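# Pack three foods in a container, lid it, lock flaps

## Task

Place the bread roll, the yogurt cup and the cherry tomato inside the food container; after that, fit the container's lid and fasten every one of its four locking flaps.

## Robot and tools

Robot: two UR12e-style six-joint arms, left_arm and right_arm, each ending in a Robotiq 2F-85 parallel gripper with a wrist camera (cam_left_wrist, cam_right_wrist, 896x504). A camera block sticks out about 10 cm from the wrist 3 axis toward the gripper's +x side and turns with it, so watch it for clearance.

Frames: the scene frame has its origin at table-top height midway between the nominal arm bases, +z up, +x out over the table, left_arm on +y. Actual bases: left_arm at (+0.093, +0.631, 0) m, quat_wxyz (+1.000, 0, 0, +0.019); right_arm at (+0.009, -0.599, 0) m, quat_wxyz (+1.000, 0, 0, -0.005). Each arm reports its end_effector_position (m), end_effector_quat_wxyz and velocities in its own base frame; fixed cameras and the table use the scene frame. Printed hand poses may be off by a few centimetres, more at long reach. In the gripper frame, fingers point along +z and close along y; end_effector_position is the point between closed pads (fingertips extend about 19 mm past it closed, 6 mm open).

The row: every moving command is one row of 18 numbers covering both arms, even if only one moves: left_arm's 9 then right_arm's 9. Each arm's 9 are six absolute joint angle targets in radians, in this order: shoulder lift, elbow, wrist 1, wrist 2, wrist 3, shoulder pan; then gripper position, force_limit, speed, each in [-1, 1]. Joint ranges: elbow -3.142 to 3.142, all others -6.283 to 6.283; a target beyond a range by more than 0.010 rad (and farther out than now) is refused. Gripper position +1 = fully open (85 mm), about -0.8 = pads touching, -1 = close until blocked. force_limit and speed together set grip strength (slow close at force_limit -1 about 30 N per pad, +1 about 100 N; fast closes from well open give 120-245 N). speed is finger speed, about 20 mm/s at -1, 85 at 0, 150 at +1. To leave a gripper unchanged, repeat its last three numbers; 0 is a real command.

Tools:
- execute_actions(actions, cameras): actions is a list of actions, each a table of up to 15 rows (one per 1/30 s step; a short table repeats its final row). An empty list returns full state and all camera images.
- move(target, speed, blend, stop_force, zero, blocking, cameras): target is one 18-number row or a list of up to 15 rows of absolute joint targets; all joints interpolate together in joint space (gripper paths are curved, no obstacle avoidance). speed is rad/s for the joint with farthest to go, 0.01 to 3.14, default 0.5, one value or one per target. blend (rad) rounds intermediate corners; 0 stops at each. stop_force (4 to 120 N, both arms) ends an arm's path when its wrist sensor feels that much push; use a slow speed for touches, keep finger numbers identical across a list, and omit it when backing off a contact. zero (default true) rezeroes before the move. blocking=false returns after about 0.5 s while the move continues (not allowed with stop_force). The result adds a move: line such as done, off_target, moving, held or fault, plus limits=held if steps were withheld.
- wait(seconds 0 to 10): lets time pass holding the last commands.
- stop(): brakes the current move; fingers keep going.
- zoom_image(camera, region [x0,y0,x1,y1] pixels, at most 504 by 504): closer view of the latest image from a wrist camera.
- zero_wrist_force(arm): tares that arm's force/torque reading.
- read_manual(section): licence texts only.
- finished_scene(scene): ends the current scene with that scene's number; irreversible.

Result lines: Joint positions, Joint velocities ("within noise" when still), Joint targets (current drive targets; resend them to hold a joint), Joint torques (total drive output, offset and noisy), Tool commands, gripper position_measured in counts (3 open, ~78 = 60 mm, 130 = 40 mm, 180 = 20 mm, 230 closed), object_status (0 moving, 1 blocked opening, 2 blocked closing = holding, 3 reached target or fully closed), Wrist force/torque in the gripper's x y z plus a peak line, motor temperatures, "joint command not followed" when the inter-arm clearance check altered commands, "joint sent to its limit". To grasp, send position -1, keep sending it, and confirm object_status 2.

Motion notes: joint speeds are capped (2.09 rad/s shoulder joints, 3.14 others) and commands lag 0.09 to 0.22 s; big moves may not finish within one action. Arms are stiff: pressing even slightly past a firm contact can trigger a fault.

Avoid: anything falling or being left off the table (fails the task); dropping or releasing moving parts; fast impacts; an outside force near 150 N on an arm or joint torques reaching limits (pan/lift 293, elbow 133, wrists 48 N m), which freeze that arm for 10 s; arms touching or one gripper squeezing the other's fingers; hard grips on parts still resting on something; heavy or fast-swung loads; long stretched or pushing poses that heat motors (MOTOR HOT at 70 °C, forced stop at 85 °C). Objects may occasionally be nudged by outside disturbances, so recheck positions. The finished state must hold on its own after the robot lets go.

Each tool is called after "Call:" by a JSON object that holds its "op" and its "data".

## Session

Call:
{"op": "execute_actions", "data": {"actions": []}}

Scene clock: 0.00 s.
left_arm: end_effector_position=(+0.6078, +0.1903, +0.3651) position_measured=3 object_status=3 end_effector_quat_wxyz=(+0.096, +0.605, -0.600, +0.514) | right_arm: end_effector_position=(+0.5985, +0.6031, +0.1390) position_measured=3 object_status=3 end_effector_quat_wxyz=(-0.411, +0.753, +0.449, +0.252)
Joint names: [shoulder lift, elbow, wrist 1, wrist 2, wrist 3, shoulder pan]
Joint positions: left_arm=[-1.548 2.185 -2.555 -2.639 -1.364 0.421] | right_arm=[-2.124 -2.087 0.351 2.19 3.155 3.942]
Joint velocities: within noise
Joint torques (N m): no reading
Motor temperatures (°C): left_arm=[26 31 33 34 36 27] | right_arm=[34 28 36 32 34 27]
Wrist force (N): no reading
Wrist torque (N m): no reading
Wrist force, peak (N): no reading
Joint targets: left_arm=[-1.548 2.185 -2.555 -2.639 -1.364 0.421] | right_arm=[-2.124 -2.087 0.351 2.190 3.155 3.942]
Tool commands: left_gripper/position=+1.0 left_gripper/force_limit=+1.0 left_gripper/speed=+1.0 right_gripper/position=+1.0 right_gripper/force_limit=+1.0 right_gripper/speed=+1.0

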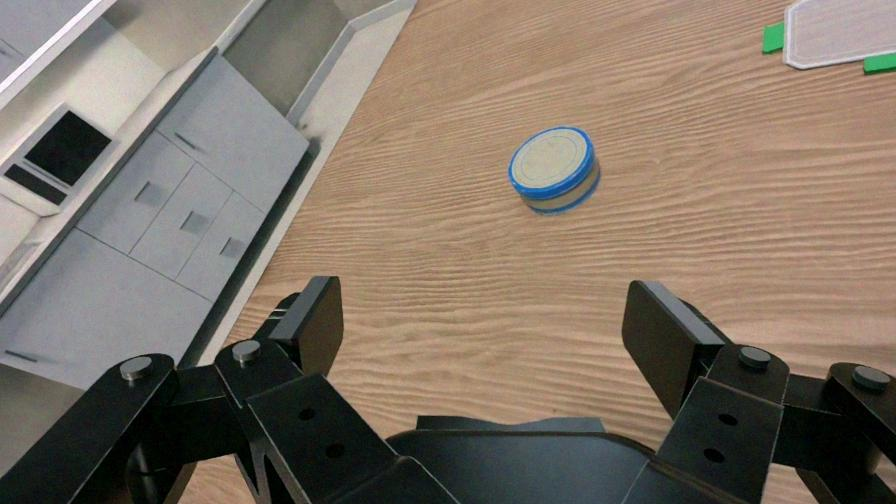

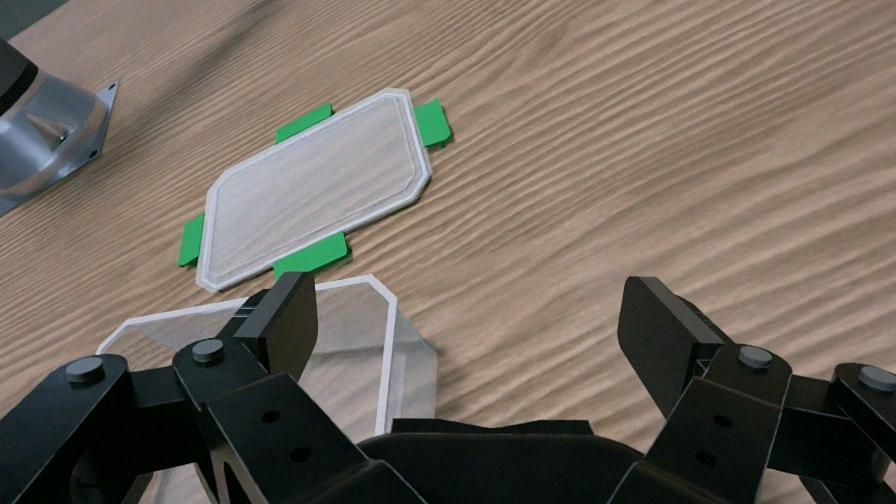

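Call:
{"op": "execute_actions", "data": {"actions": []}}

Scene clock: 1.10 s.
left_arm: end_effector_position=(+0.6078, +0.1903, +0.3651) position_measured=3 object_status=3 end_effector_quat_wxyz=(+0.096, +0.605, -0.600, +0.514) | right_arm: end_effector_position=(+0.5985, +0.6031, +0.1390) position_measured=3 object_status=3 end_effector_quat_wxyz=(-0.411, +0.753, +0.449, +0.252)
Joint names: [shoulder lift, elbow, wrist 1, wrist 2, wrist 3, shoulder pan]
Joint positions: left_arm=[-1.548 2.185 -2.555 -2.639 -1.364 0.421] | right_arm=[-2.124 -2.087 0.351 2.19 3.155 3.942]
Joint velocities: within noise
Joint torques (N m): left_arm=[-36.88 -38.9 -4.14 -2.54 0.04 -1.67] | right_arm=[80.01 26.71 4.81 0.53 -0.25 1.81]
Motor temperatures (°C): left_arm=[26 31 33 34 36 27] | right_arm=[34 28 36 32 34 27]
Wrist force (N): left_arm=[0.0 0.0 -0.2] | right_arm=[0.5 0.0 0.5]
Wrist torque (N m): left_arm=[-0.01 0.01 -0.01] | right_arm=[0.00 -0.08 0.00]
Wrist force, peak (N): left_arm=[-0.5 0.1 -0.5] | right_arm=[0.8 0.4 0.7]
Joint targets: left_arm=[-1.548 2.185 -2.555 -2.639 -1.364 0.421] | right_arm=[-2.124 -2.087 0.351 2.190 3.155 3.942]
Tool commands: left_gripper/position=+1.0 left_gripper/force_limit=+1.0 left_gripper/speed=+1.0 right_gripper/position=+1.0 right_gripper/force_limit=+1.0 right_gripper/speed=+1.0

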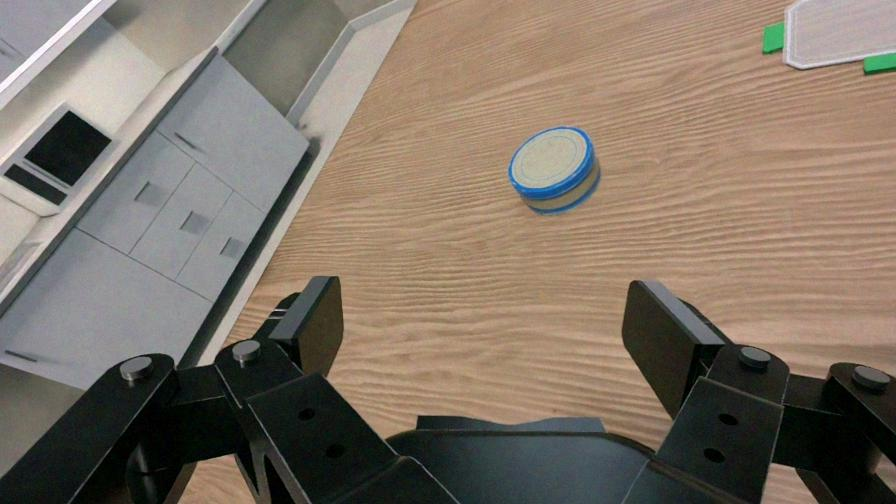

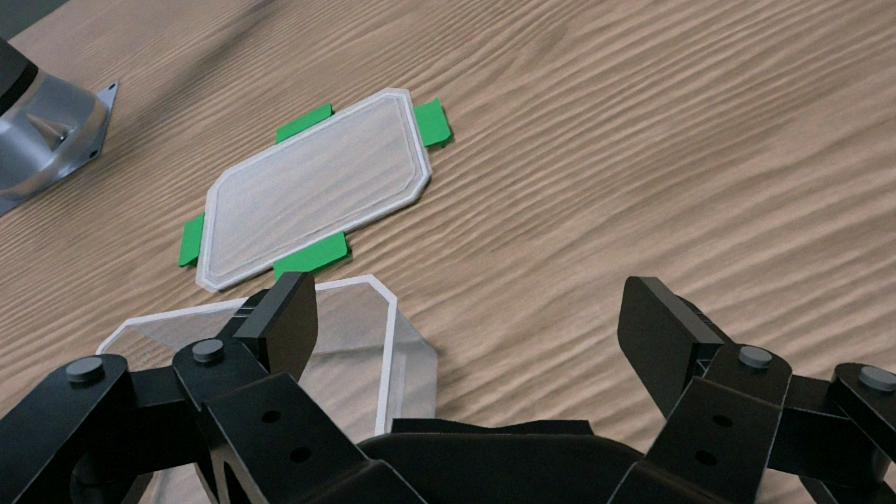

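Call:
{"op": "move", "data": {"target": [[-1.548,2.185,-2.555,-2.639,-1.364,0.421,1,1,1,-1.7,-2.087,0.351,2.19,3.155,3.942,1,1,1],[-1.7002,1.7081,-1.5787,-1.5708,-1.566,-1.6039,1,1,1,-1.5579,-1.7943,-1.3602,1.5708,5.9845,4.3035,1,1,1]], "speed": 0.8, "cameras": ["all"]}}

Call:
{"op": "move", "data": {"target": [-1.8967,1.8574,-1.5315,-1.5708,-1.059,-1.059,1,1,1,-1.2121,-1.878,-1.622,1.5708,0.875,4.017,1,1,1], "speed": 1.2, "cameras": ["all"]}}

Scene clock: 6.63 s.
left_arm: end_effector_position=(+0.1538, -0.6177, +0.4998) position_measured=3 object_status=3 end_effector_quat_wxyz=(+0.000, +0.019, +1.000, +0.000) | right_arm: end_effector_position=(+0.4265, +0.5463, +0.3899) position_measured=3 object_status=3 end_effector_quat_wxyz=(+0.000, -0.667, +0.745, +0.000)
Joint names: [shoulder lift, elbow, wrist 1, wrist 2, wrist 3, shoulder pan]
Joint positions: left_arm=[-1.7 1.708 -1.579 -1.571 -1.566 -1.604] | right_arm=[-1.558 -1.794 -1.36 1.571 5.984 4.303]
Joint torques (N m): left_arm=[-44.16 -55.9 -0.54 2.97 -3.08 -10.92] | right_arm=[61.08 61.11 1.02 -1.98 2.77 17.44]
Wrist force (N): left_arm=[0.0 0.4 0.5] | right_arm=[-0.6 0.1 -0.6]
Wrist torque (N m): left_arm=[-0.02 0.31 0.27] | right_arm=[0.22 0.16 -0.39]
Wrist force, peak (N): left_arm=[-1.7 1.1 -2.5] | right_arm=[4.8 -2.4 -2.4]
Joint targets: left_arm=[-1.700 1.708 -1.579 -1.571 -1.566 -1.604] | right_arm=[-1.558 -1.794 -1.360 1.571 5.985 4.303]
move: done

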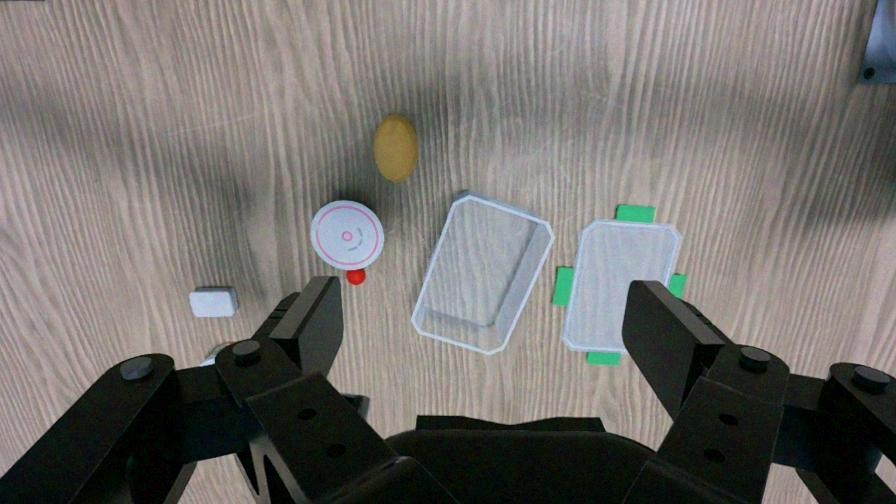

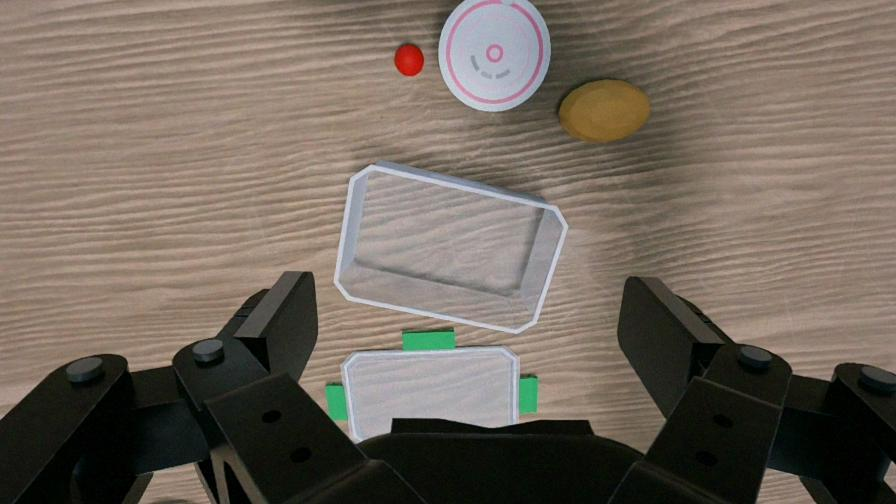

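Scene clock: 11.63 s.
left_arm: end_effector_position=(+0.3942, -0.3461, +0.4997) position_measured=3 object_status=3 end_effector_quat_wxyz=(+0.000, +0.000, +1.000, +0.000) | right_arm: end_effector_position=(+0.4384, +0.2536, +0.4999) position_measured=3 object_status=3 end_effector_quat_wxyz=(+0.000, +0.000, +1.000, +0.000)
Joint names: [shoulder lift, elbow, wrist 1, wrist 2, wrist 3, shoulder pan]
Joint positions: left_arm=[-1.897 1.857 -1.532 -1.571 -1.059 -1.059] | right_arm=[-1.212 -1.878 -1.622 1.571 0.875 4.017]
Joint torques (N m): left_arm=[-27.52 -40.71 -0.01 2.22 2.82 15.02] | right_arm=[33.13 41 1.87 -1.38 -2.66 -14.02]
Wrist force (N): left_arm=[0.2 0.1 0.5] | right_arm=[-1.0 0.5 0.3]
Wrist torque (N m): left_arm=[-0.06 0.28 0.17] | right_arm=[0.30 0.19 -0.22]
Wrist force, peak (N): left_arm=[-0.4 0.7 0.9] | right_arm=[-1.8 -0.2 -0.7]
Joint targets: left_arm=[-1.897 1.857 -1.531 -1.571 -1.059 -1.059] | right_arm=[-1.212 -1.878 -1.622 1.571 0.875 4.017]
move: done

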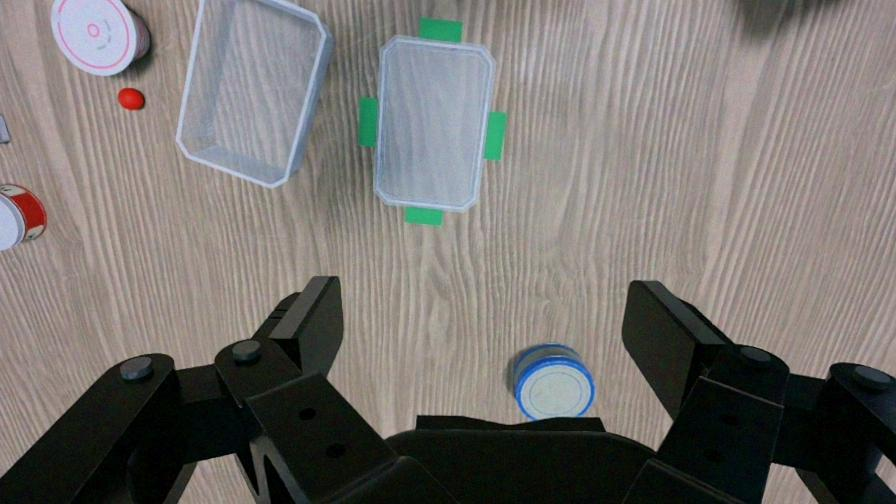

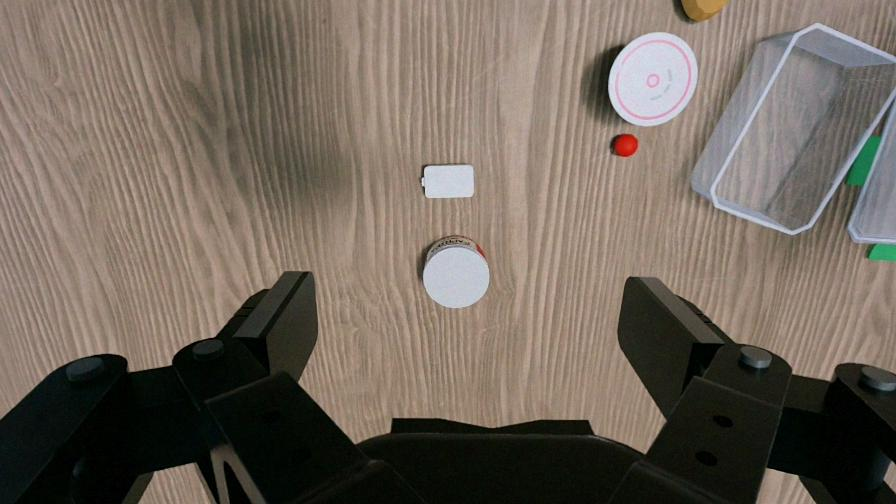

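Call:
{"op": "move", "data": {"target": [-1.8967,1.8574,-1.5315,-1.5708,-1.059,-1.059,1,1,1,-1.582,-2.0312,-1.0992,1.5708,1.1355,4.2771,1,1,1], "speed": 0.8, "cameras": ["all"]}}

Scene clock: 13.97 s.
left_arm: end_effector_position=(+0.3942, -0.3461, +0.4997) position_measured=3 object_status=3 end_effector_quat_wxyz=(+0.000, +0.000, +1.000, +0.000) | right_arm: end_effector_position=(+0.4261, +0.5031, +0.2499) position_measured=3 object_status=3 end_effector_quat_wxyz=(+0.000, +0.000, +1.000, +0.000)
Joint names: [shoulder lift, elbow, wrist 1, wrist 2, wrist 3, shoulder pan]
Joint positions: left_arm=[-1.897 1.857 -1.531 -1.571 -1.059 -1.059] | right_arm=[-1.582 -2.031 -1.099 1.571 1.135 4.277]
Joint torques (N m): left_arm=[-28.4 -42.12 0.03 0.92 2.61 15.16] | right_arm=[42.48 36.01 7.34 -1.27 2.07 20.77]
Wrist force (N): left_arm=[-0.3 0.1 0.5] | right_arm=[-0.3 -0.5 0.2]
Wrist torque (N m): left_arm=[-0.08 0.36 0.16] | right_arm=[0.07 0.12 -0.37]
Wrist force, peak (N): left_arm=[-0.4 0.2 1.1] | right_arm=[-0.1 -3.0 -2.7]
Joint targets: left_arm=[-1.897 1.857 -1.531 -1.571 -1.059 -1.059] | right_arm=[-1.582 -2.031 -1.099 1.571 1.135 4.277]
move: done

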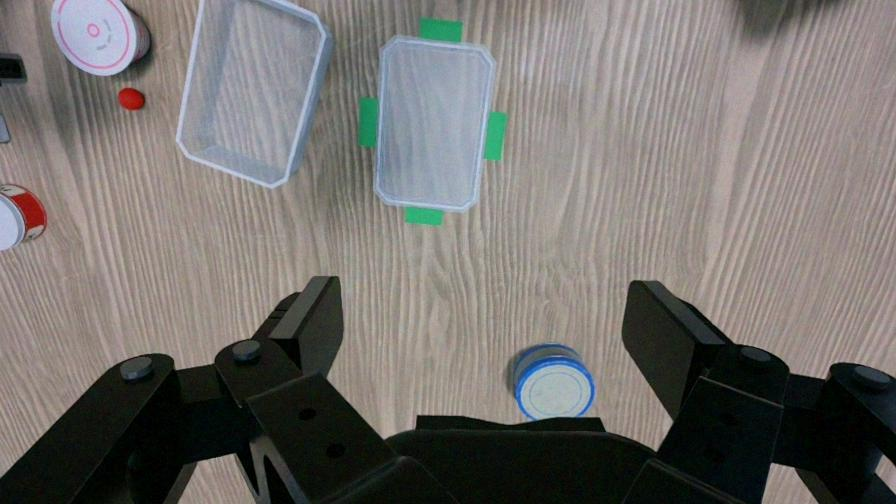

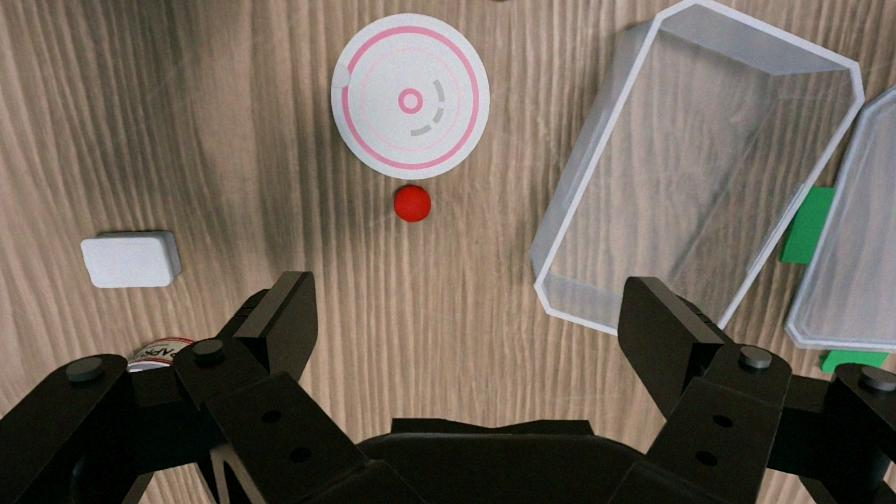

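Call:
{"op": "move", "data": {"target": [[-1.8967,1.8574,-1.5315,-1.5708,-1.059,-1.059,1,1,1,-1.7113,-2.1657,-0.8354,1.5708,1.0786,4.2202,0.2,-1,0],[-1.8967,1.8574,-1.5315,-1.5708,-1.059,-1.059,1,1,1,-1.8617,-2.2266,-0.6241,1.5708,1.0786,4.2202,0.2,-1,0],[-1.8967,1.8574,-1.5315,-1.5708,-1.059,-1.059,1,1,1,-1.8617,-2.2266,-0.6241,1.5708,1.0786,4.2202,-1,-1,-1]], "speed": 0.4, "cameras": ["cam_right_wrist"]}}

Scene clock: 18.50 s.
left_arm: end_effector_position=(+0.3942, -0.3461, +0.4997) position_measured=3 object_status=3 end_effector_quat_wxyz=(+0.000, +0.000, +1.000, +0.000) | right_arm: end_effector_position=(+0.4510, +0.4725, +0.0199) position_measured=165 object_status=0 end_effector_quat_wxyz=(+0.000, +0.000, +1.000, +0.000)
Joint names: [shoulder lift, elbow, wrist 1, wrist 2, wrist 3, shoulder pan]
Joint positions: left_arm=[-1.897 1.857 -1.531 -1.571 -1.059 -1.059] | right_arm=[-1.862 -2.227 -0.624 1.571 1.079 4.22]
Joint torques (N m): left_arm=[-28.35 -41.57 -0.21 -0.02 2.82 17.4] | right_arm=[48.21 21.3 7.11 0.04 -3.11 -13.9]
Wrist force (N): left_arm=[-0.2 0.3 0.8] | right_arm=[-0.1 0.2 -2.4]
Wrist torque (N m): left_arm=[-0.04 0.34 0.17] | right_arm=[0.23 0.06 -0.26]
Wrist force, peak (N): left_arm=[-0.1 0.2 0.9] | right_arm=[-0.5 0.5 -4.0]
Joint targets: left_arm=[-1.897 1.857 -1.531 -1.571 -1.059 -1.059] | right_arm=[-1.862 -2.227 -0.624 1.571 1.079 4.220]
move: done
Images, in order (width x height): cam_right_wrist 896x504.

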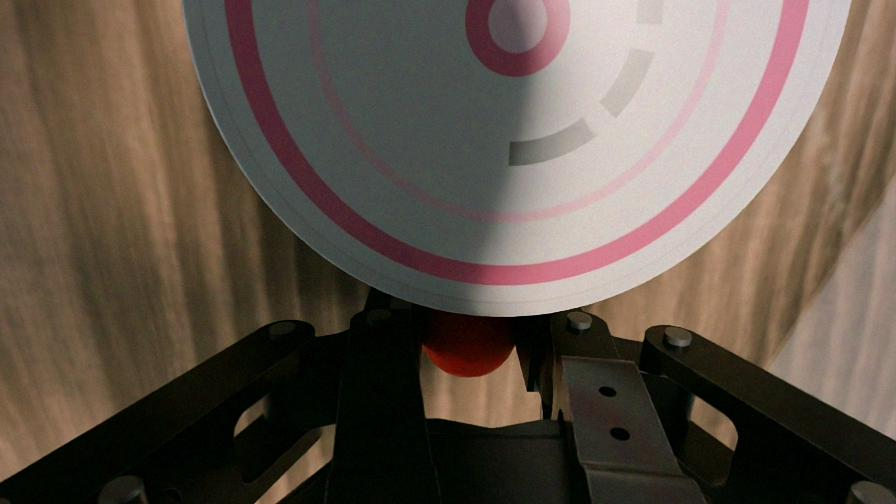

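Call:
{"op": "move", "data": {"target": [[-1.8967,1.8574,-1.5315,-1.5708,-1.059,-1.059,1,1,1,-1.7113,-2.1657,-0.8354,1.5708,1.0786,4.2202,-1,-1,-1],[-1.8967,1.8574,-1.5315,-1.5708,-1.059,-1.059,1,1,1,-1.582,-2.0312,-1.0992,1.5708,1.1355,4.2771,-1,-1,-1],[-1.8967,1.8574,-1.5315,-1.5708,-1.059,-1.059,1,1,1,-1.8841,-1.8512,-0.9771,1.5708,1.2309,4.3725,-1,-1,-1]], "speed": 0.6, "blend": [0.03,0.05,0], "cameras": ["all"]}}

Scene clock: 20.53 s.
left_arm: end_effector_position=(+0.3942, -0.3461, +0.4997) position_measured=3 object_status=3 end_effector_quat_wxyz=(+0.000, +0.000, +1.000, +0.000) | right_arm: end_effector_position=(+0.4251, +0.6795, +0.1600) position_measured=165 object_status=2 end_effector_quat_wxyz=(+0.000, +0.000, +1.000, +0.000)
Joint names: [shoulder lift, elbow, wrist 1, wrist 2, wrist 3, shoulder pan]
Joint positions: left_arm=[-1.897 1.857 -1.531 -1.571 -1.059 -1.059] | right_arm=[-1.884 -1.851 -0.977 1.571 1.231 4.372]
Joint torques (N m): left_arm=[-27.28 -41.79 -0.48 -0.95 2.83 14.85] | right_arm=[62.43 53.07 7.62 -0.22 1.66 20.7]
Wrist force (N): left_arm=[-0.1 0.2 0.7] | right_arm=[-0.7 -0.3 0.1]
Wrist torque (N m): left_arm=[-0.05 0.33 0.17] | right_arm=[0.10 0.18 -0.36]
Wrist force, peak (N): left_arm=[-0.3 0.4 1.0] | right_arm=[-0.4 3.3 3.0]
Joint targets: left_arm=[-1.897 1.857 -1.531 -1.571 -1.059 -1.059] | right_arm=[-1.884 -1.851 -0.977 1.571 1.231 4.372]
move: done

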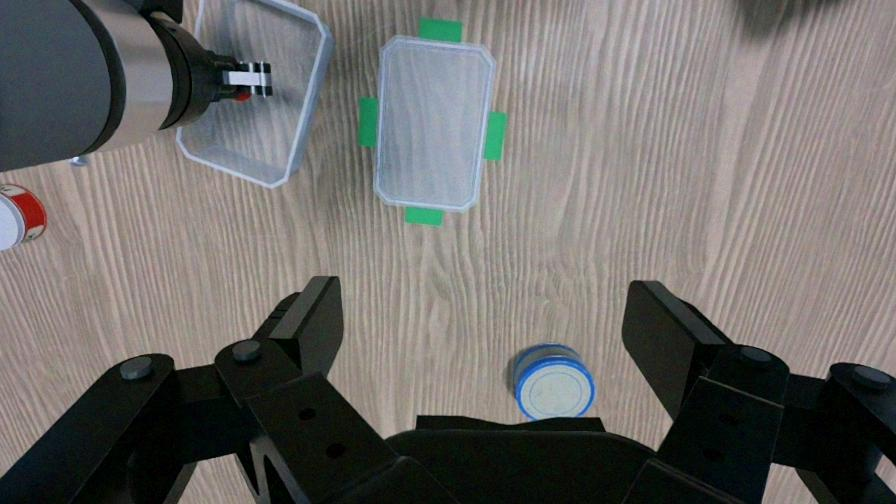

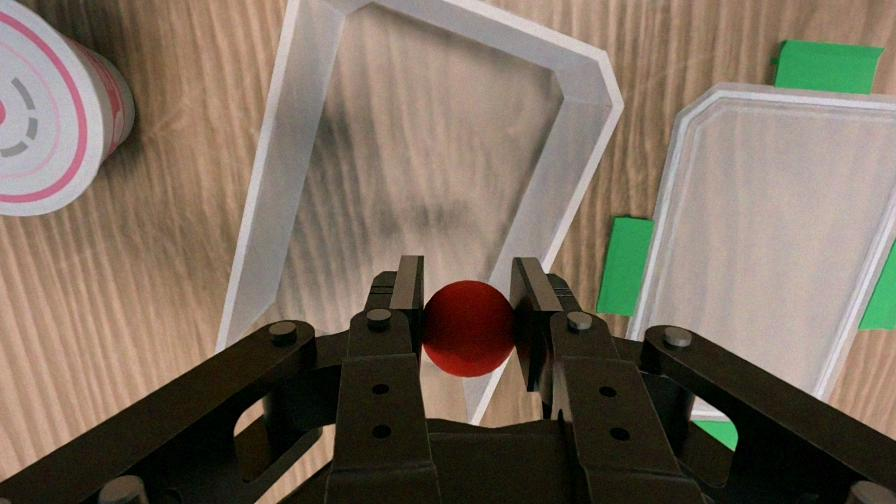

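Call:
{"op": "move", "data": {"target": [[-1.8967,1.8574,-1.5315,-1.5708,-1.059,-1.059,1,1,1,-1.8998,-1.9155,-0.8971,1.5708,1.2307,4.3723,-1,-1,-1],[-1.8967,1.8574,-1.5315,-1.5708,-1.059,-1.059,1,1,1,-2.0117,-1.9657,-0.735,1.5708,1.2307,4.3723,-1,-1,-1],[-1.8967,1.8574,-1.5315,-1.5708,-1.059,-1.059,1,1,1,-2.0117,-1.9657,-0.735,1.5708,1.2307,4.3723,0.1,-1,-1],[-1.8967,1.8574,-1.5315,-1.5708,-1.059,-1.059,1,1,1,-1.8998,-1.9155,-0.8971,1.5708,1.2307,4.3723,0.1,-1,-1]], "speed": 0.3, "cameras": ["cam_right_wrist"]}}

Scene clock: 25.40 s.
left_arm: end_effector_position=(+0.3942, -0.3461, +0.4997) position_measured=3 object_status=3 end_effector_quat_wxyz=(+0.000, +0.000, +1.000, +0.000) | right_arm: end_effector_position=(+0.4192, +0.6626, +0.1199) position_measured=117 object_status=3 end_effector_quat_wxyz=(+0.000, +0.000, +1.000, +0.000)
Joint names: [shoulder lift, elbow, wrist 1, wrist 2, wrist 3, shoulder pan]
Joint positions: left_arm=[-1.897 1.857 -1.531 -1.571 -1.059 -1.059] | right_arm=[-1.9 -1.916 -0.897 1.571 1.231 4.372]
Joint torques (N m): left_arm=[-27.6 -41.88 -0.29 -2.27 2.93 16.59] | right_arm=[86.51 50.1 2.09 0.19 -1.86 -9]
Wrist force (N): left_arm=[0.3 0.0 0.7] | right_arm=[-0.9 -0.1 0.2]
Wrist torque (N m): left_arm=[-0.09 0.27 0.17] | right_arm=[0.17 0.17 -0.35]
Wrist force, peak (N): left_arm=[-0.1 0.3 1.0] | right_arm=[-0.6 -0.4 2.6]
Joint targets: left_arm=[-1.897 1.857 -1.531 -1.571 -1.059 -1.059] | right_arm=[-1.900 -1.916 -0.897 1.571 1.231 4.372]
move: done
Images, in order (width x height): cam_right_wrist 896x504.

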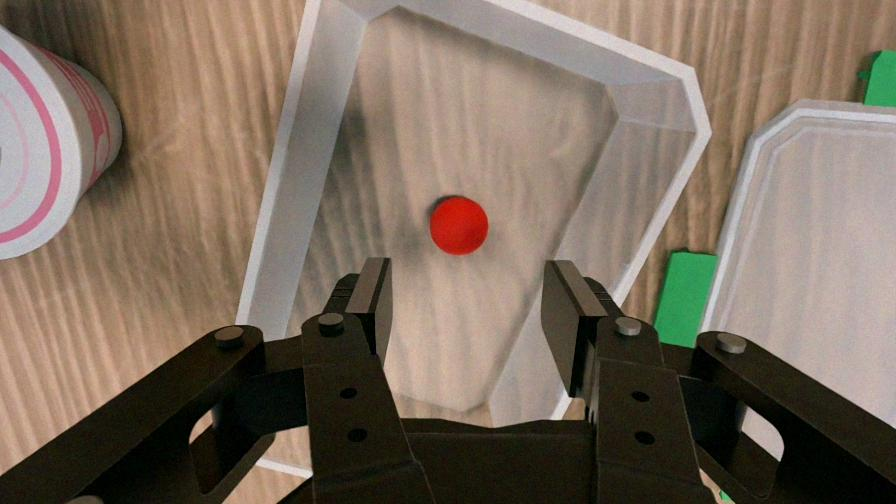

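Call:
{"op": "move", "data": {"target": [[-1.8967,1.8574,-1.5315,-1.5708,-1.059,-1.059,1,1,1,-1.65,-1.98,-1.08,1.5708,1.2307,4.3723,0.1,-1,-1],[-1.8967,1.8574,-1.5315,-1.5708,-1.059,-1.059,1,1,1,-1.484,-2.1243,-1.1041,1.5708,1.4058,4.5474,1,-1,0]], "speed": 0.6, "blend": [0.08,0], "cameras": ["cam_right_wrist"]}}

Scene clock: 27.80 s.
left_arm: end_effector_position=(+0.3942, -0.3461, +0.4997) position_measured=3 object_status=3 end_effector_quat_wxyz=(+0.000, +0.000, +1.000, +0.000) | right_arm: end_effector_position=(+0.2666, +0.5407, +0.2500) position_measured=3 object_status=0 end_effector_quat_wxyz=(+0.000, +0.000, +1.000, +0.000)
Joint names: [shoulder lift, elbow, wrist 1, wrist 2, wrist 3, shoulder pan]
Joint positions: left_arm=[-1.897 1.857 -1.531 -1.571 -1.059 -1.059] | right_arm=[-1.484 -2.124 -1.104 1.571 1.406 4.547]
Joint torques (N m): left_arm=[-26.97 -41.76 -0.41 -2.95 2.83 15.44] | right_arm=[54.29 36.11 1.73 0.47 1.63 18.74]
Wrist force (N): left_arm=[0.0 0.2 0.3] | right_arm=[-0.2 0.0 0.3]
Wrist torque (N m): left_arm=[-0.05 0.32 0.17] | right_arm=[0.16 0.11 -0.33]
Wrist force, peak (N): left_arm=[-0.4 -0.6 0.9] | right_arm=[3.8 -1.7 0.6]
Joint targets: left_arm=[-1.897 1.857 -1.531 -1.571 -1.059 -1.059] | right_arm=[-1.484 -2.124 -1.104 1.571 1.406 4.547]
move: done
Images, in order (width x height): cam_right_wrist 896x504.

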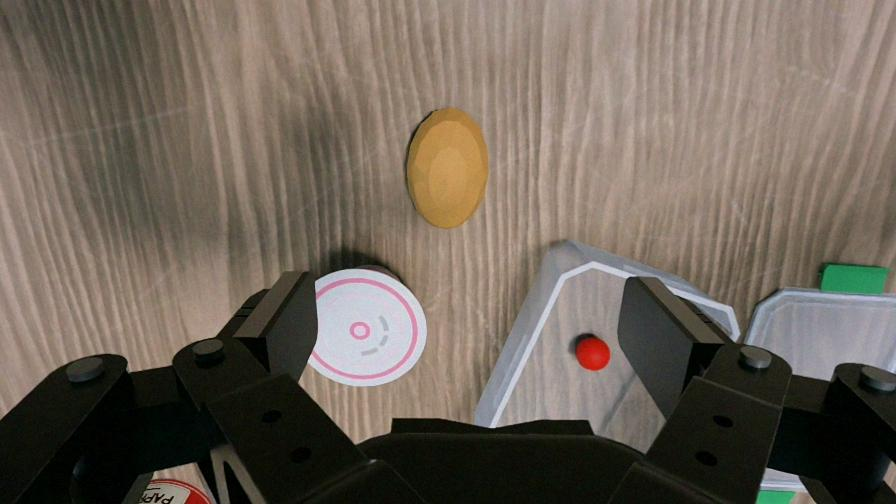

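Call:
{"op": "move", "data": {"target": [[-1.8967,1.8574,-1.5315,-1.5708,-1.059,-1.059,1,1,1,-1.655,-2.2797,-0.7777,1.5708,1.4126,4.5542,1,-1,0],[-1.8967,1.8574,-1.5315,-1.5708,-1.059,-1.059,1,1,1,-1.7916,-2.3299,-0.5909,1.5708,1.4126,4.5542,1,-1,0],[-1.8967,1.8574,-1.5315,-1.5708,-1.059,-1.059,1,1,1,-1.7916,-2.3299,-0.5909,1.5708,1.4126,4.5542,-1,-1,-1]], "speed": 0.4, "blend": [0.02,0,0], "cameras": ["cam_right_wrist"]}}

Scene clock: 31.93 s.
left_arm: end_effector_position=(+0.3942, -0.3461, +0.4997) position_measured=3 object_status=3 end_effector_quat_wxyz=(+0.000, +0.000, +1.000, +0.000) | right_arm: end_effector_position=(+0.2622, +0.5379, +0.0200) position_measured=92 object_status=0 end_effector_quat_wxyz=(+0.000, +0.000, +1.000, +0.000)
Joint names: [shoulder lift, elbow, wrist 1, wrist 2, wrist 3, shoulder pan]
Joint positions: left_arm=[-1.897 1.857 -1.531 -1.571 -1.059 -1.059] | right_arm=[-1.792 -2.33 -0.591 1.571 1.413 4.554]
Joint torques (N m): left_arm=[-27.08 -42.93 -0.22 -3.33 2.72 14.06] | right_arm=[40.75 20.99 3.21 0.44 1.45 7.73]
Wrist force (N): left_arm=[-0.2 -0.5 0.7] | right_arm=[-0.9 -1.4 -21.5]
Wrist torque (N m): left_arm=[-0.16 0.34 0.17] | right_arm=[0.23 -0.06 -0.28]
Wrist force, peak (N): left_arm=[-0.2 0.0 1.0] | right_arm=[-0.9 -1.4 -21.5]
Joint targets: left_arm=[-1.897 1.857 -1.531 -1.571 -1.059 -1.059] | right_arm=[-1.792 -2.330 -0.591 1.571 1.413 4.554]
move: done
Images, in order (width x height): cam_right_wrist 896x504.

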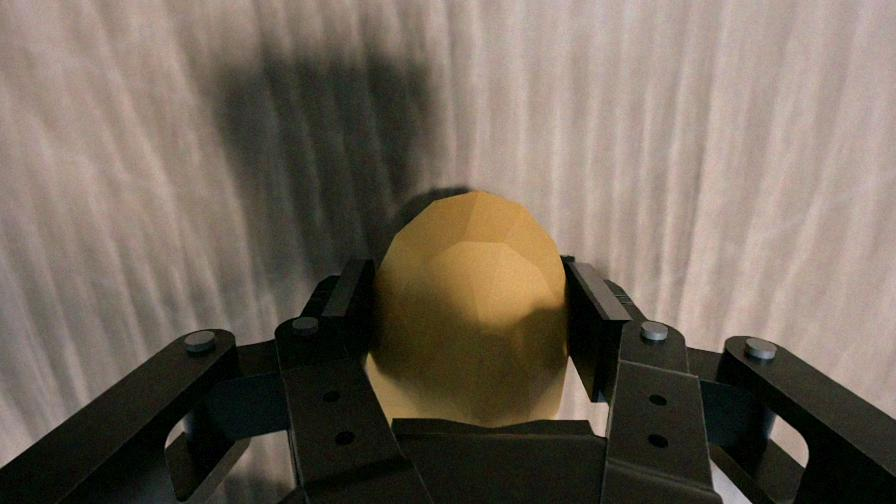

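Call:
{"op": "move", "data": {"target": [[-1.8967,1.8574,-1.5315,-1.5708,-1.059,-1.059,1,1,1,-1.655,-2.2797,-0.7777,1.5708,1.4126,4.5542,-1,-1,-1],[-1.8967,1.8574,-1.5315,-1.5708,-1.059,-1.059,1,1,1,-1.484,-2.1243,-1.1041,1.5708,1.4126,4.5542,-1,-1,-1],[-1.8967,1.8574,-1.5315,-1.5708,-1.059,-1.059,1,1,1,-1.8093,-1.9525,-0.9506,1.5708,1.6332,4.4532,-1,-1,-1]], "speed": 0.5, "blend": [0.03,0.06,0], "cameras": ["all"]}}

Scene clock: 34.53 s.
left_arm: end_effector_position=(+0.3942, -0.3461, +0.4997) position_measured=3 object_status=3 end_effector_quat_wxyz=(+0.000, +0.000, +1.000, +0.000) | right_arm: end_effector_position=(+0.3553, +0.6607, +0.1600) position_measured=92 object_status=2 end_effector_quat_wxyz=(+0.000, +0.160, +0.987, +0.000)
Joint names: [shoulder lift, elbow, wrist 1, wrist 2, wrist 3, shoulder pan]
Joint positions: left_arm=[-1.897 1.857 -1.531 -1.571 -1.059 -1.059] | right_arm=[-1.809 -1.953 -0.951 1.571 1.633 4.453]
Joint torques (N m): left_arm=[-29.07 -41.07 -0.39 -3.38 2.44 17.36] | right_arm=[55.44 52.52 8 0.3 1.87 -14.53]
Wrist force (N): left_arm=[0.0 0.1 0.8] | right_arm=[-0.9 0.0 0.9]
Wrist torque (N m): left_arm=[-0.06 0.31 0.17] | right_arm=[0.16 0.27 -0.32]
Wrist force, peak (N): left_arm=[-0.3 0.1 0.9] | right_arm=[-0.9 -1.4 -21.5]
Joint targets: left_arm=[-1.897 1.857 -1.531 -1.571 -1.059 -1.059] | right_arm=[-1.809 -1.952 -0.951 1.571 1.633 4.453]
move: done

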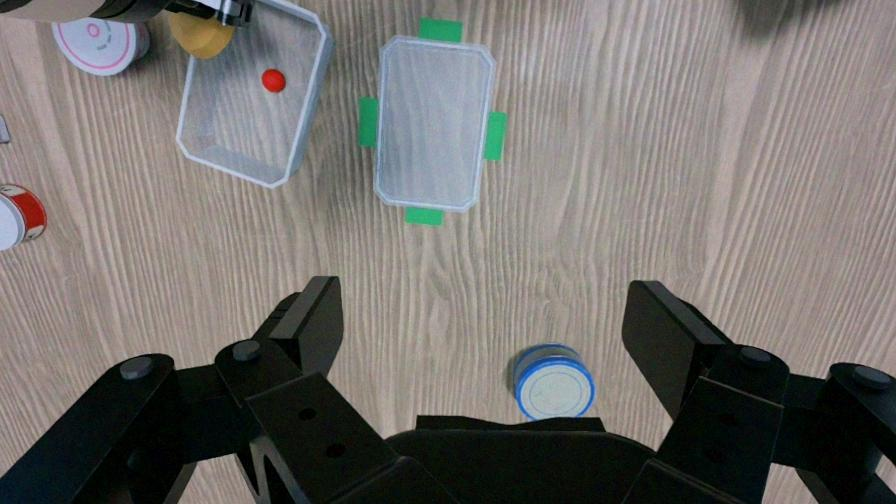

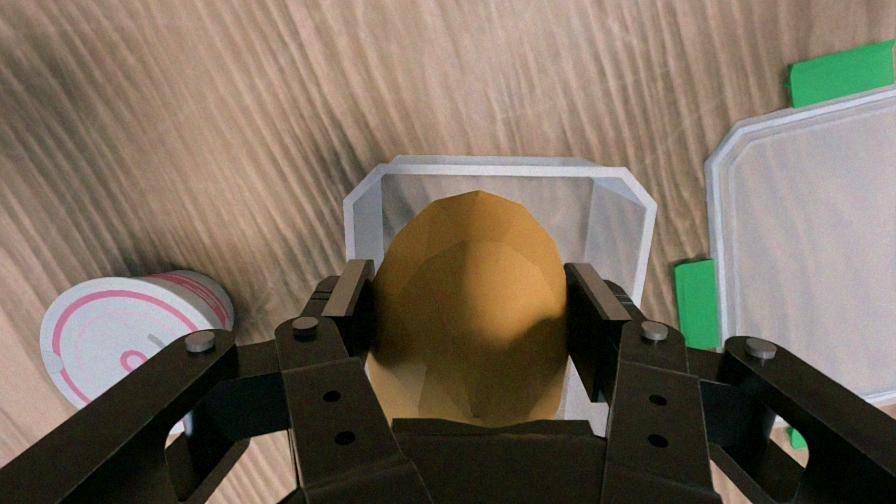

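Call:
{"op": "move", "data": {"target": [[-1.8967,1.8574,-1.5315,-1.5708,-1.059,-1.059,1,1,1,-1.5,-2.0,-1.2,1.5708,1.5,4.4,-1,-1,-1],[-1.8967,1.8574,-1.5315,-1.5708,-1.059,-1.059,1,1,1,-1.3882,-2.0178,-1.3064,1.5708,1.2,4.2009,-1,-1,-1],[-1.5805,1.9559,-1.9462,-1.5708,-0.9872,-1.3558,1,1,1,-1.3882,-2.0178,-1.3064,1.5708,1.2,4.2009,-1,-1,-1]], "speed": 0.8, "blend": [0.05,0,0], "cameras": ["all"]}}

Scene clock: 41.07 s.
left_arm: end_effector_position=(+0.3080, -0.5935, +0.3000) position_measured=3 object_status=3 end_effector_quat_wxyz=(+0.000, +0.183, +0.983, +0.000) | right_arm: end_effector_position=(+0.4261, +0.4033, +0.3499) position_measured=92 object_status=2 end_effector_quat_wxyz=(+0.000, +0.070, +0.998, +0.000)
Joint names: [shoulder lift, elbow, wrist 1, wrist 2, wrist 3, shoulder pan]
Joint positions: left_arm=[-1.581 1.956 -1.946 -1.571 -0.987 -1.356] | right_arm=[-1.388 -2.018 -1.306 1.571 1.2 4.201]
Joint torques (N m): left_arm=[-29.45 -38.09 -7.21 -2.44 3.11 -12.24] | right_arm=[47.19 41.03 2.02 0.32 -2.48 -14.21]
Wrist force (N): left_arm=[0.2 0.1 0.2] | right_arm=[0.0 -0.5 0.8]
Wrist torque (N m): left_arm=[-0.07 0.30 0.13] | right_arm=[0.03 0.04 -0.23]
Wrist force, peak (N): left_arm=[1.0 -4.1 3.9] | right_arm=[0.8 2.6 4.6]
Joint targets: left_arm=[-1.580 1.956 -1.946 -1.571 -0.987 -1.356] | right_arm=[-1.388 -2.018 -1.306 1.571 1.200 4.201]
move: done

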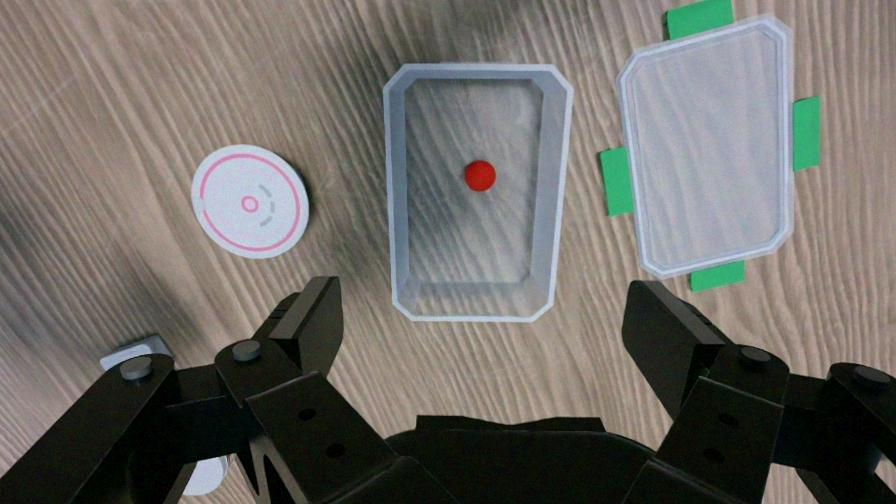

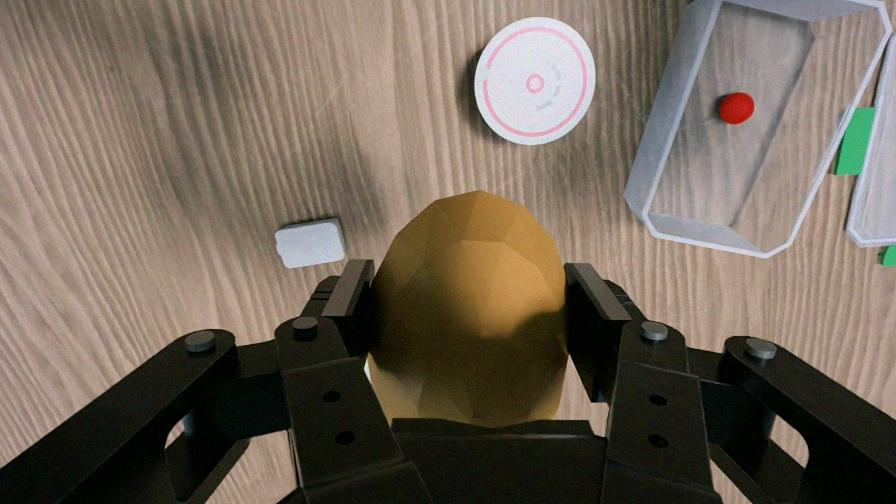

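Call:
{"op": "move", "data": {"target": [[-1.4726,2.1687,-2.2669,-1.5708,-1.01,-1.3786,-1,-1,0,-1.3882,-2.0178,-1.3064,1.5708,1.2,4.2009,-1,-1,-1],[-1.3236,2.2382,-2.4854,-1.5708,-1.01,-1.3786,-1,-1,0,-1.3882,-2.0178,-1.3064,1.5708,1.2,4.2009,-1,-1,-1],[-1.2245,2.0898,-2.4361,-1.5708,-0.8864,-1.255,-1,-1,0,-1.3882,-2.0178,-1.3064,1.5708,1.2,4.2009,-1,-1,-1],[-1.3556,2.0264,-2.2416,-1.5708,-0.8864,-1.255,-1,-1,0,-1.3882,-2.0178,-1.3064,1.5708,1.2,4.2009,-1,-1,-1],[-1.5805,1.9559,-1.9462,-1.5708,-0.9872,-1.3558,-1,-1,0,-1.3882,-2.0178,-1.3064,1.5708,1.2,4.2009,-1,-1,-1]], "speed": [0.6,0.3,0.06,0.3,0.6], "cameras": ["all"]}}

Scene clock: 49.70 s.
left_arm: end_effector_position=(+0.3079, -0.5936, +0.2998) position_measured=232 object_status=3 end_effector_quat_wxyz=(+0.000, +0.183, +0.983, +0.000) | right_arm: end_effector_position=(+0.4261, +0.4033, +0.3499) position_measured=92 object_status=2 end_effector_quat_wxyz=(+0.000, +0.070, +0.998, +0.000)
Joint names: [shoulder lift, elbow, wrist 1, wrist 2, wrist 3, shoulder pan]
Joint positions: left_arm=[-1.58 1.956 -1.946 -1.571 -0.987 -1.356] | right_arm=[-1.388 -2.018 -1.306 1.571 1.2 4.201]
Joint torques (N m): left_arm=[-52.54 -51.14 -0.31 1.52 -2.93 -17.45] | right_arm=[47.58 41.29 1.93 0.23 -2.34 -13.51]
Wrist force (N): left_arm=[0.3 0.3 0.6] | right_arm=[-0.1 -0.6 0.9]
Wrist torque (N m): left_arm=[-0.03 0.30 0.26] | right_arm=[0.03 0.07 -0.23]
Wrist force, peak (N): left_arm=[-0.9 0.6 3.2] | right_arm=[-0.6 -0.3 1.5]
Joint targets: left_arm=[-1.580 1.956 -1.946 -1.571 -0.987 -1.356] | right_arm=[-1.388 -2.018 -1.306 1.571 1.200 4.201]
move: done

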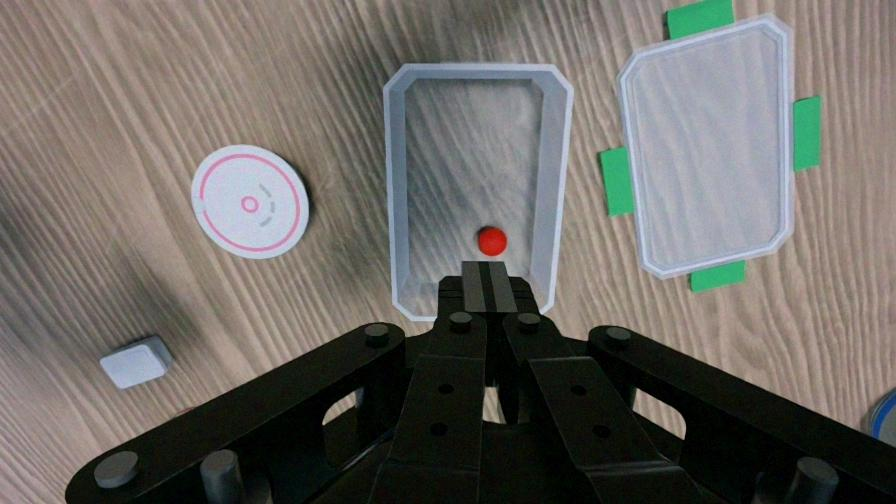

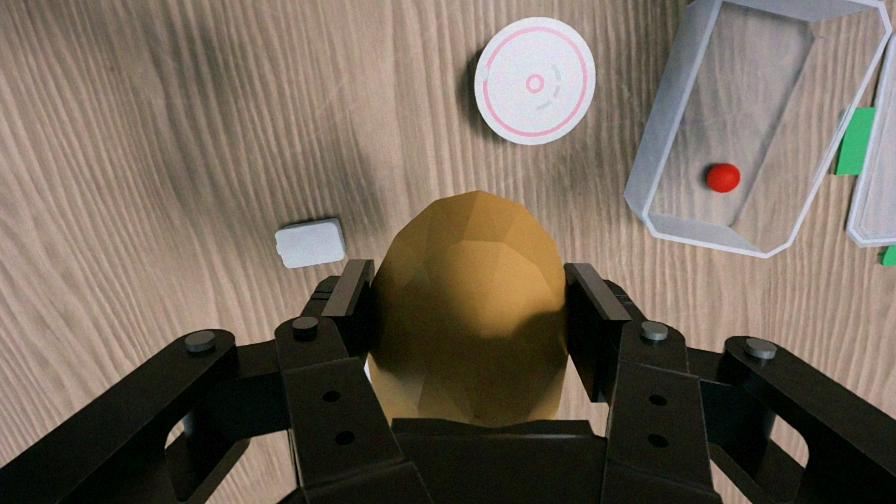

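Call:
{"op": "move", "data": {"target": [[-1.8,2.1,-1.9,-1.5708,-1.5708,-0.9,-1,-1,0,-1.3882,-2.0178,-1.3064,1.5708,1.2,4.2009,-1,-1,-1],[-1.8,2.1,-1.1328,-3.578,-1.5708,-0.6174,-1,-1,0,-1.3882,-2.0178,-1.3064,1.5708,1.2,4.2009,-1,-1,-1],[-1.2268,2.3596,-1.1328,-3.578,-1.5708,-0.6174,-1,-1,0,-1.3882,-2.0178,-1.3064,1.5708,1.2,4.2009,-1,-1,-1]], "speed": 0.9, "cameras": ["cam_left_wrist"]}}

Scene clock: 56.00 s.
left_arm: end_effector_position=(+0.4159, -0.3973, +0.1202) position_measured=232 object_status=3 end_effector_quat_wxyz=(+0.704, +0.704, -0.064, -0.064) | right_arm: end_effector_position=(+0.4261, +0.4033, +0.3499) position_measured=92 object_status=2 end_effector_quat_wxyz=(+0.000, +0.070, +0.998, +0.000)
Joint names: [shoulder lift, elbow, wrist 1, wrist 2, wrist 3, shoulder pan]
Joint positions: left_arm=[-1.227 2.36 -1.133 -3.578 -1.571 -0.617] | right_arm=[-1.388 -2.018 -1.306 1.571 1.2 4.201]
Joint torques (N m): left_arm=[-39.37 -14.54 -0.53 -3.38 -2.75 6.23] | right_arm=[45.28 41.37 1.75 0.68 -2.3 -11.49]
Wrist force (N): left_arm=[-0.4 -1.7 -0.7] | right_arm=[-0.3 -0.5 0.6]
Wrist torque (N m): left_arm=[-0.04 -0.10 0.78] | right_arm=[0.04 0.10 -0.23]
Wrist force, peak (N): left_arm=[-2.4 -7.0 -1.6] | right_arm=[-0.2 -0.5 1.4]
Joint targets: left_arm=[-1.227 2.360 -1.133 -3.578 -1.571 -0.617] | right_arm=[-1.388 -2.018 -1.306 1.571 1.200 4.201]
move: done
Images, in order (width x height): cam_left_wrist 896x504.

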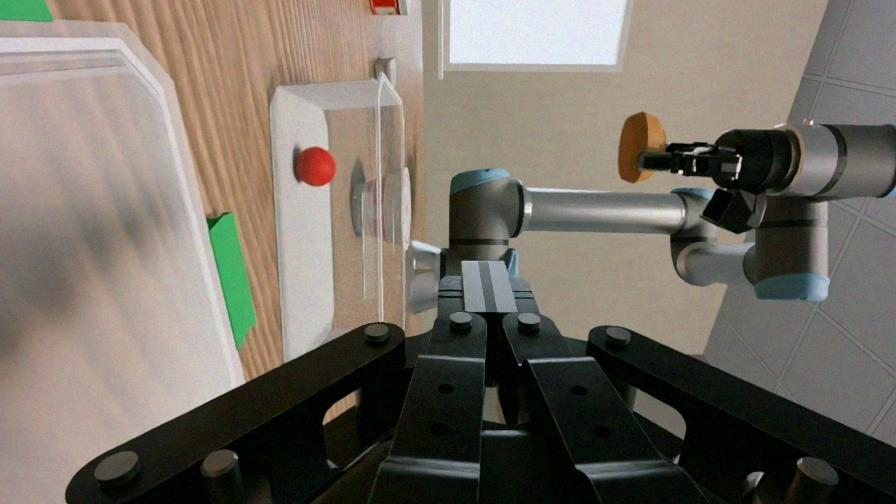

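Call:
{"op": "zoom_image", "data": {"camera": "cam_left_wrist", "region": [260, 60, 460, 360]}}

Scaled by 1.680 from the camera's 896x504 image, which has a finer 1280x720 frame.

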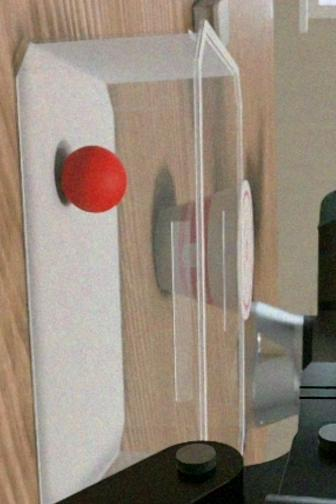

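Call:
{"op": "move", "data": {"target": [[-1.8,2.1,-1.1328,-3.578,-1.5708,-0.6174,-1,-1,0,-1.3882,-2.0178,-1.3064,1.5708,1.2,4.2009,-1,-1,-1],[-1.8967,1.8574,-1.5315,-1.5708,-1.3,-0.8,-1,-1,0,-1.3882,-2.0178,-1.3064,1.5708,1.2,4.2009,-1,-1,-1],[-1.8967,1.8574,-1.5315,-1.5708,-1.059,-0.8,-1,-1,0,-1.8109,-1.8668,-1.0347,1.5708,-0.006,4.3874,-1,-1,-1]], "speed": 0.9, "cameras": ["all"]}}

Scene clock: 62.67 s.
left_arm: end_effector_position=(+0.4697, -0.2336, +0.4997) position_measured=232 object_status=3 end_effector_quat_wxyz=(+0.000, -0.129, +0.992, +0.000) | right_arm: end_effector_position=(+0.4067, +0.6617, +0.2000) position_measured=92 object_status=2 end_effector_quat_wxyz=(+0.000, -0.586, +0.810, +0.000)
Joint names: [shoulder lift, elbow, wrist 1, wrist 2, wrist 3, shoulder pan]
Joint positions: left_arm=[-1.897 1.857 -1.532 -1.571 -1.059 -0.8] | right_arm=[-1.811 -1.867 -1.035 1.571 -0.006 4.387]
Joint torques (N m): left_arm=[-26.68 -54.87 -7.52 3.06 2.51 -15.01] | right_arm=[56.13 55.16 7.72 0.19 -1.42 19.01]
Wrist force (N): left_arm=[0.2 0.1 0.4] | right_arm=[-0.7 0.1 1.0]
Wrist torque (N m): left_arm=[-0.06 0.28 0.17] | right_arm=[0.16 0.23 -0.28]
Wrist force, peak (N): left_arm=[-2.3 -6.6 -1.6] | right_arm=[-2.2 0.8 1.7]
Joint targets: left_arm=[-1.897 1.857 -1.531 -1.571 -1.059 -0.800] | right_arm=[-1.811 -1.867 -1.035 1.571 -0.006 4.387]
move: done

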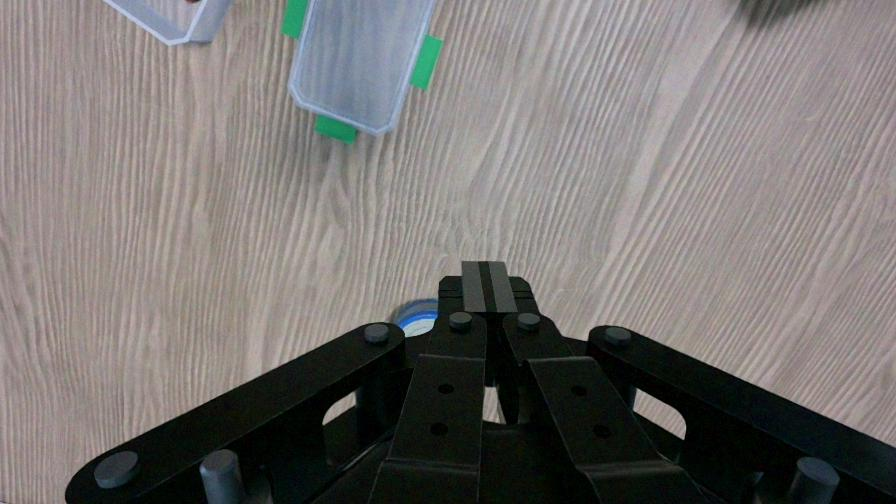

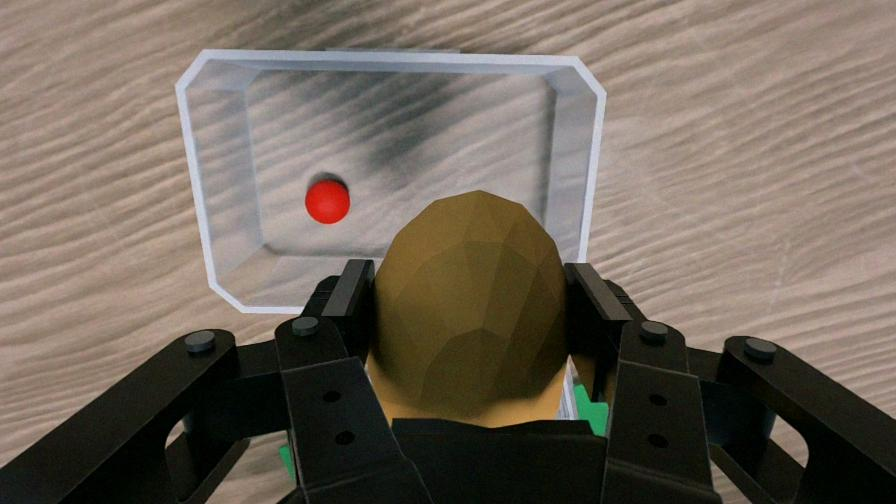

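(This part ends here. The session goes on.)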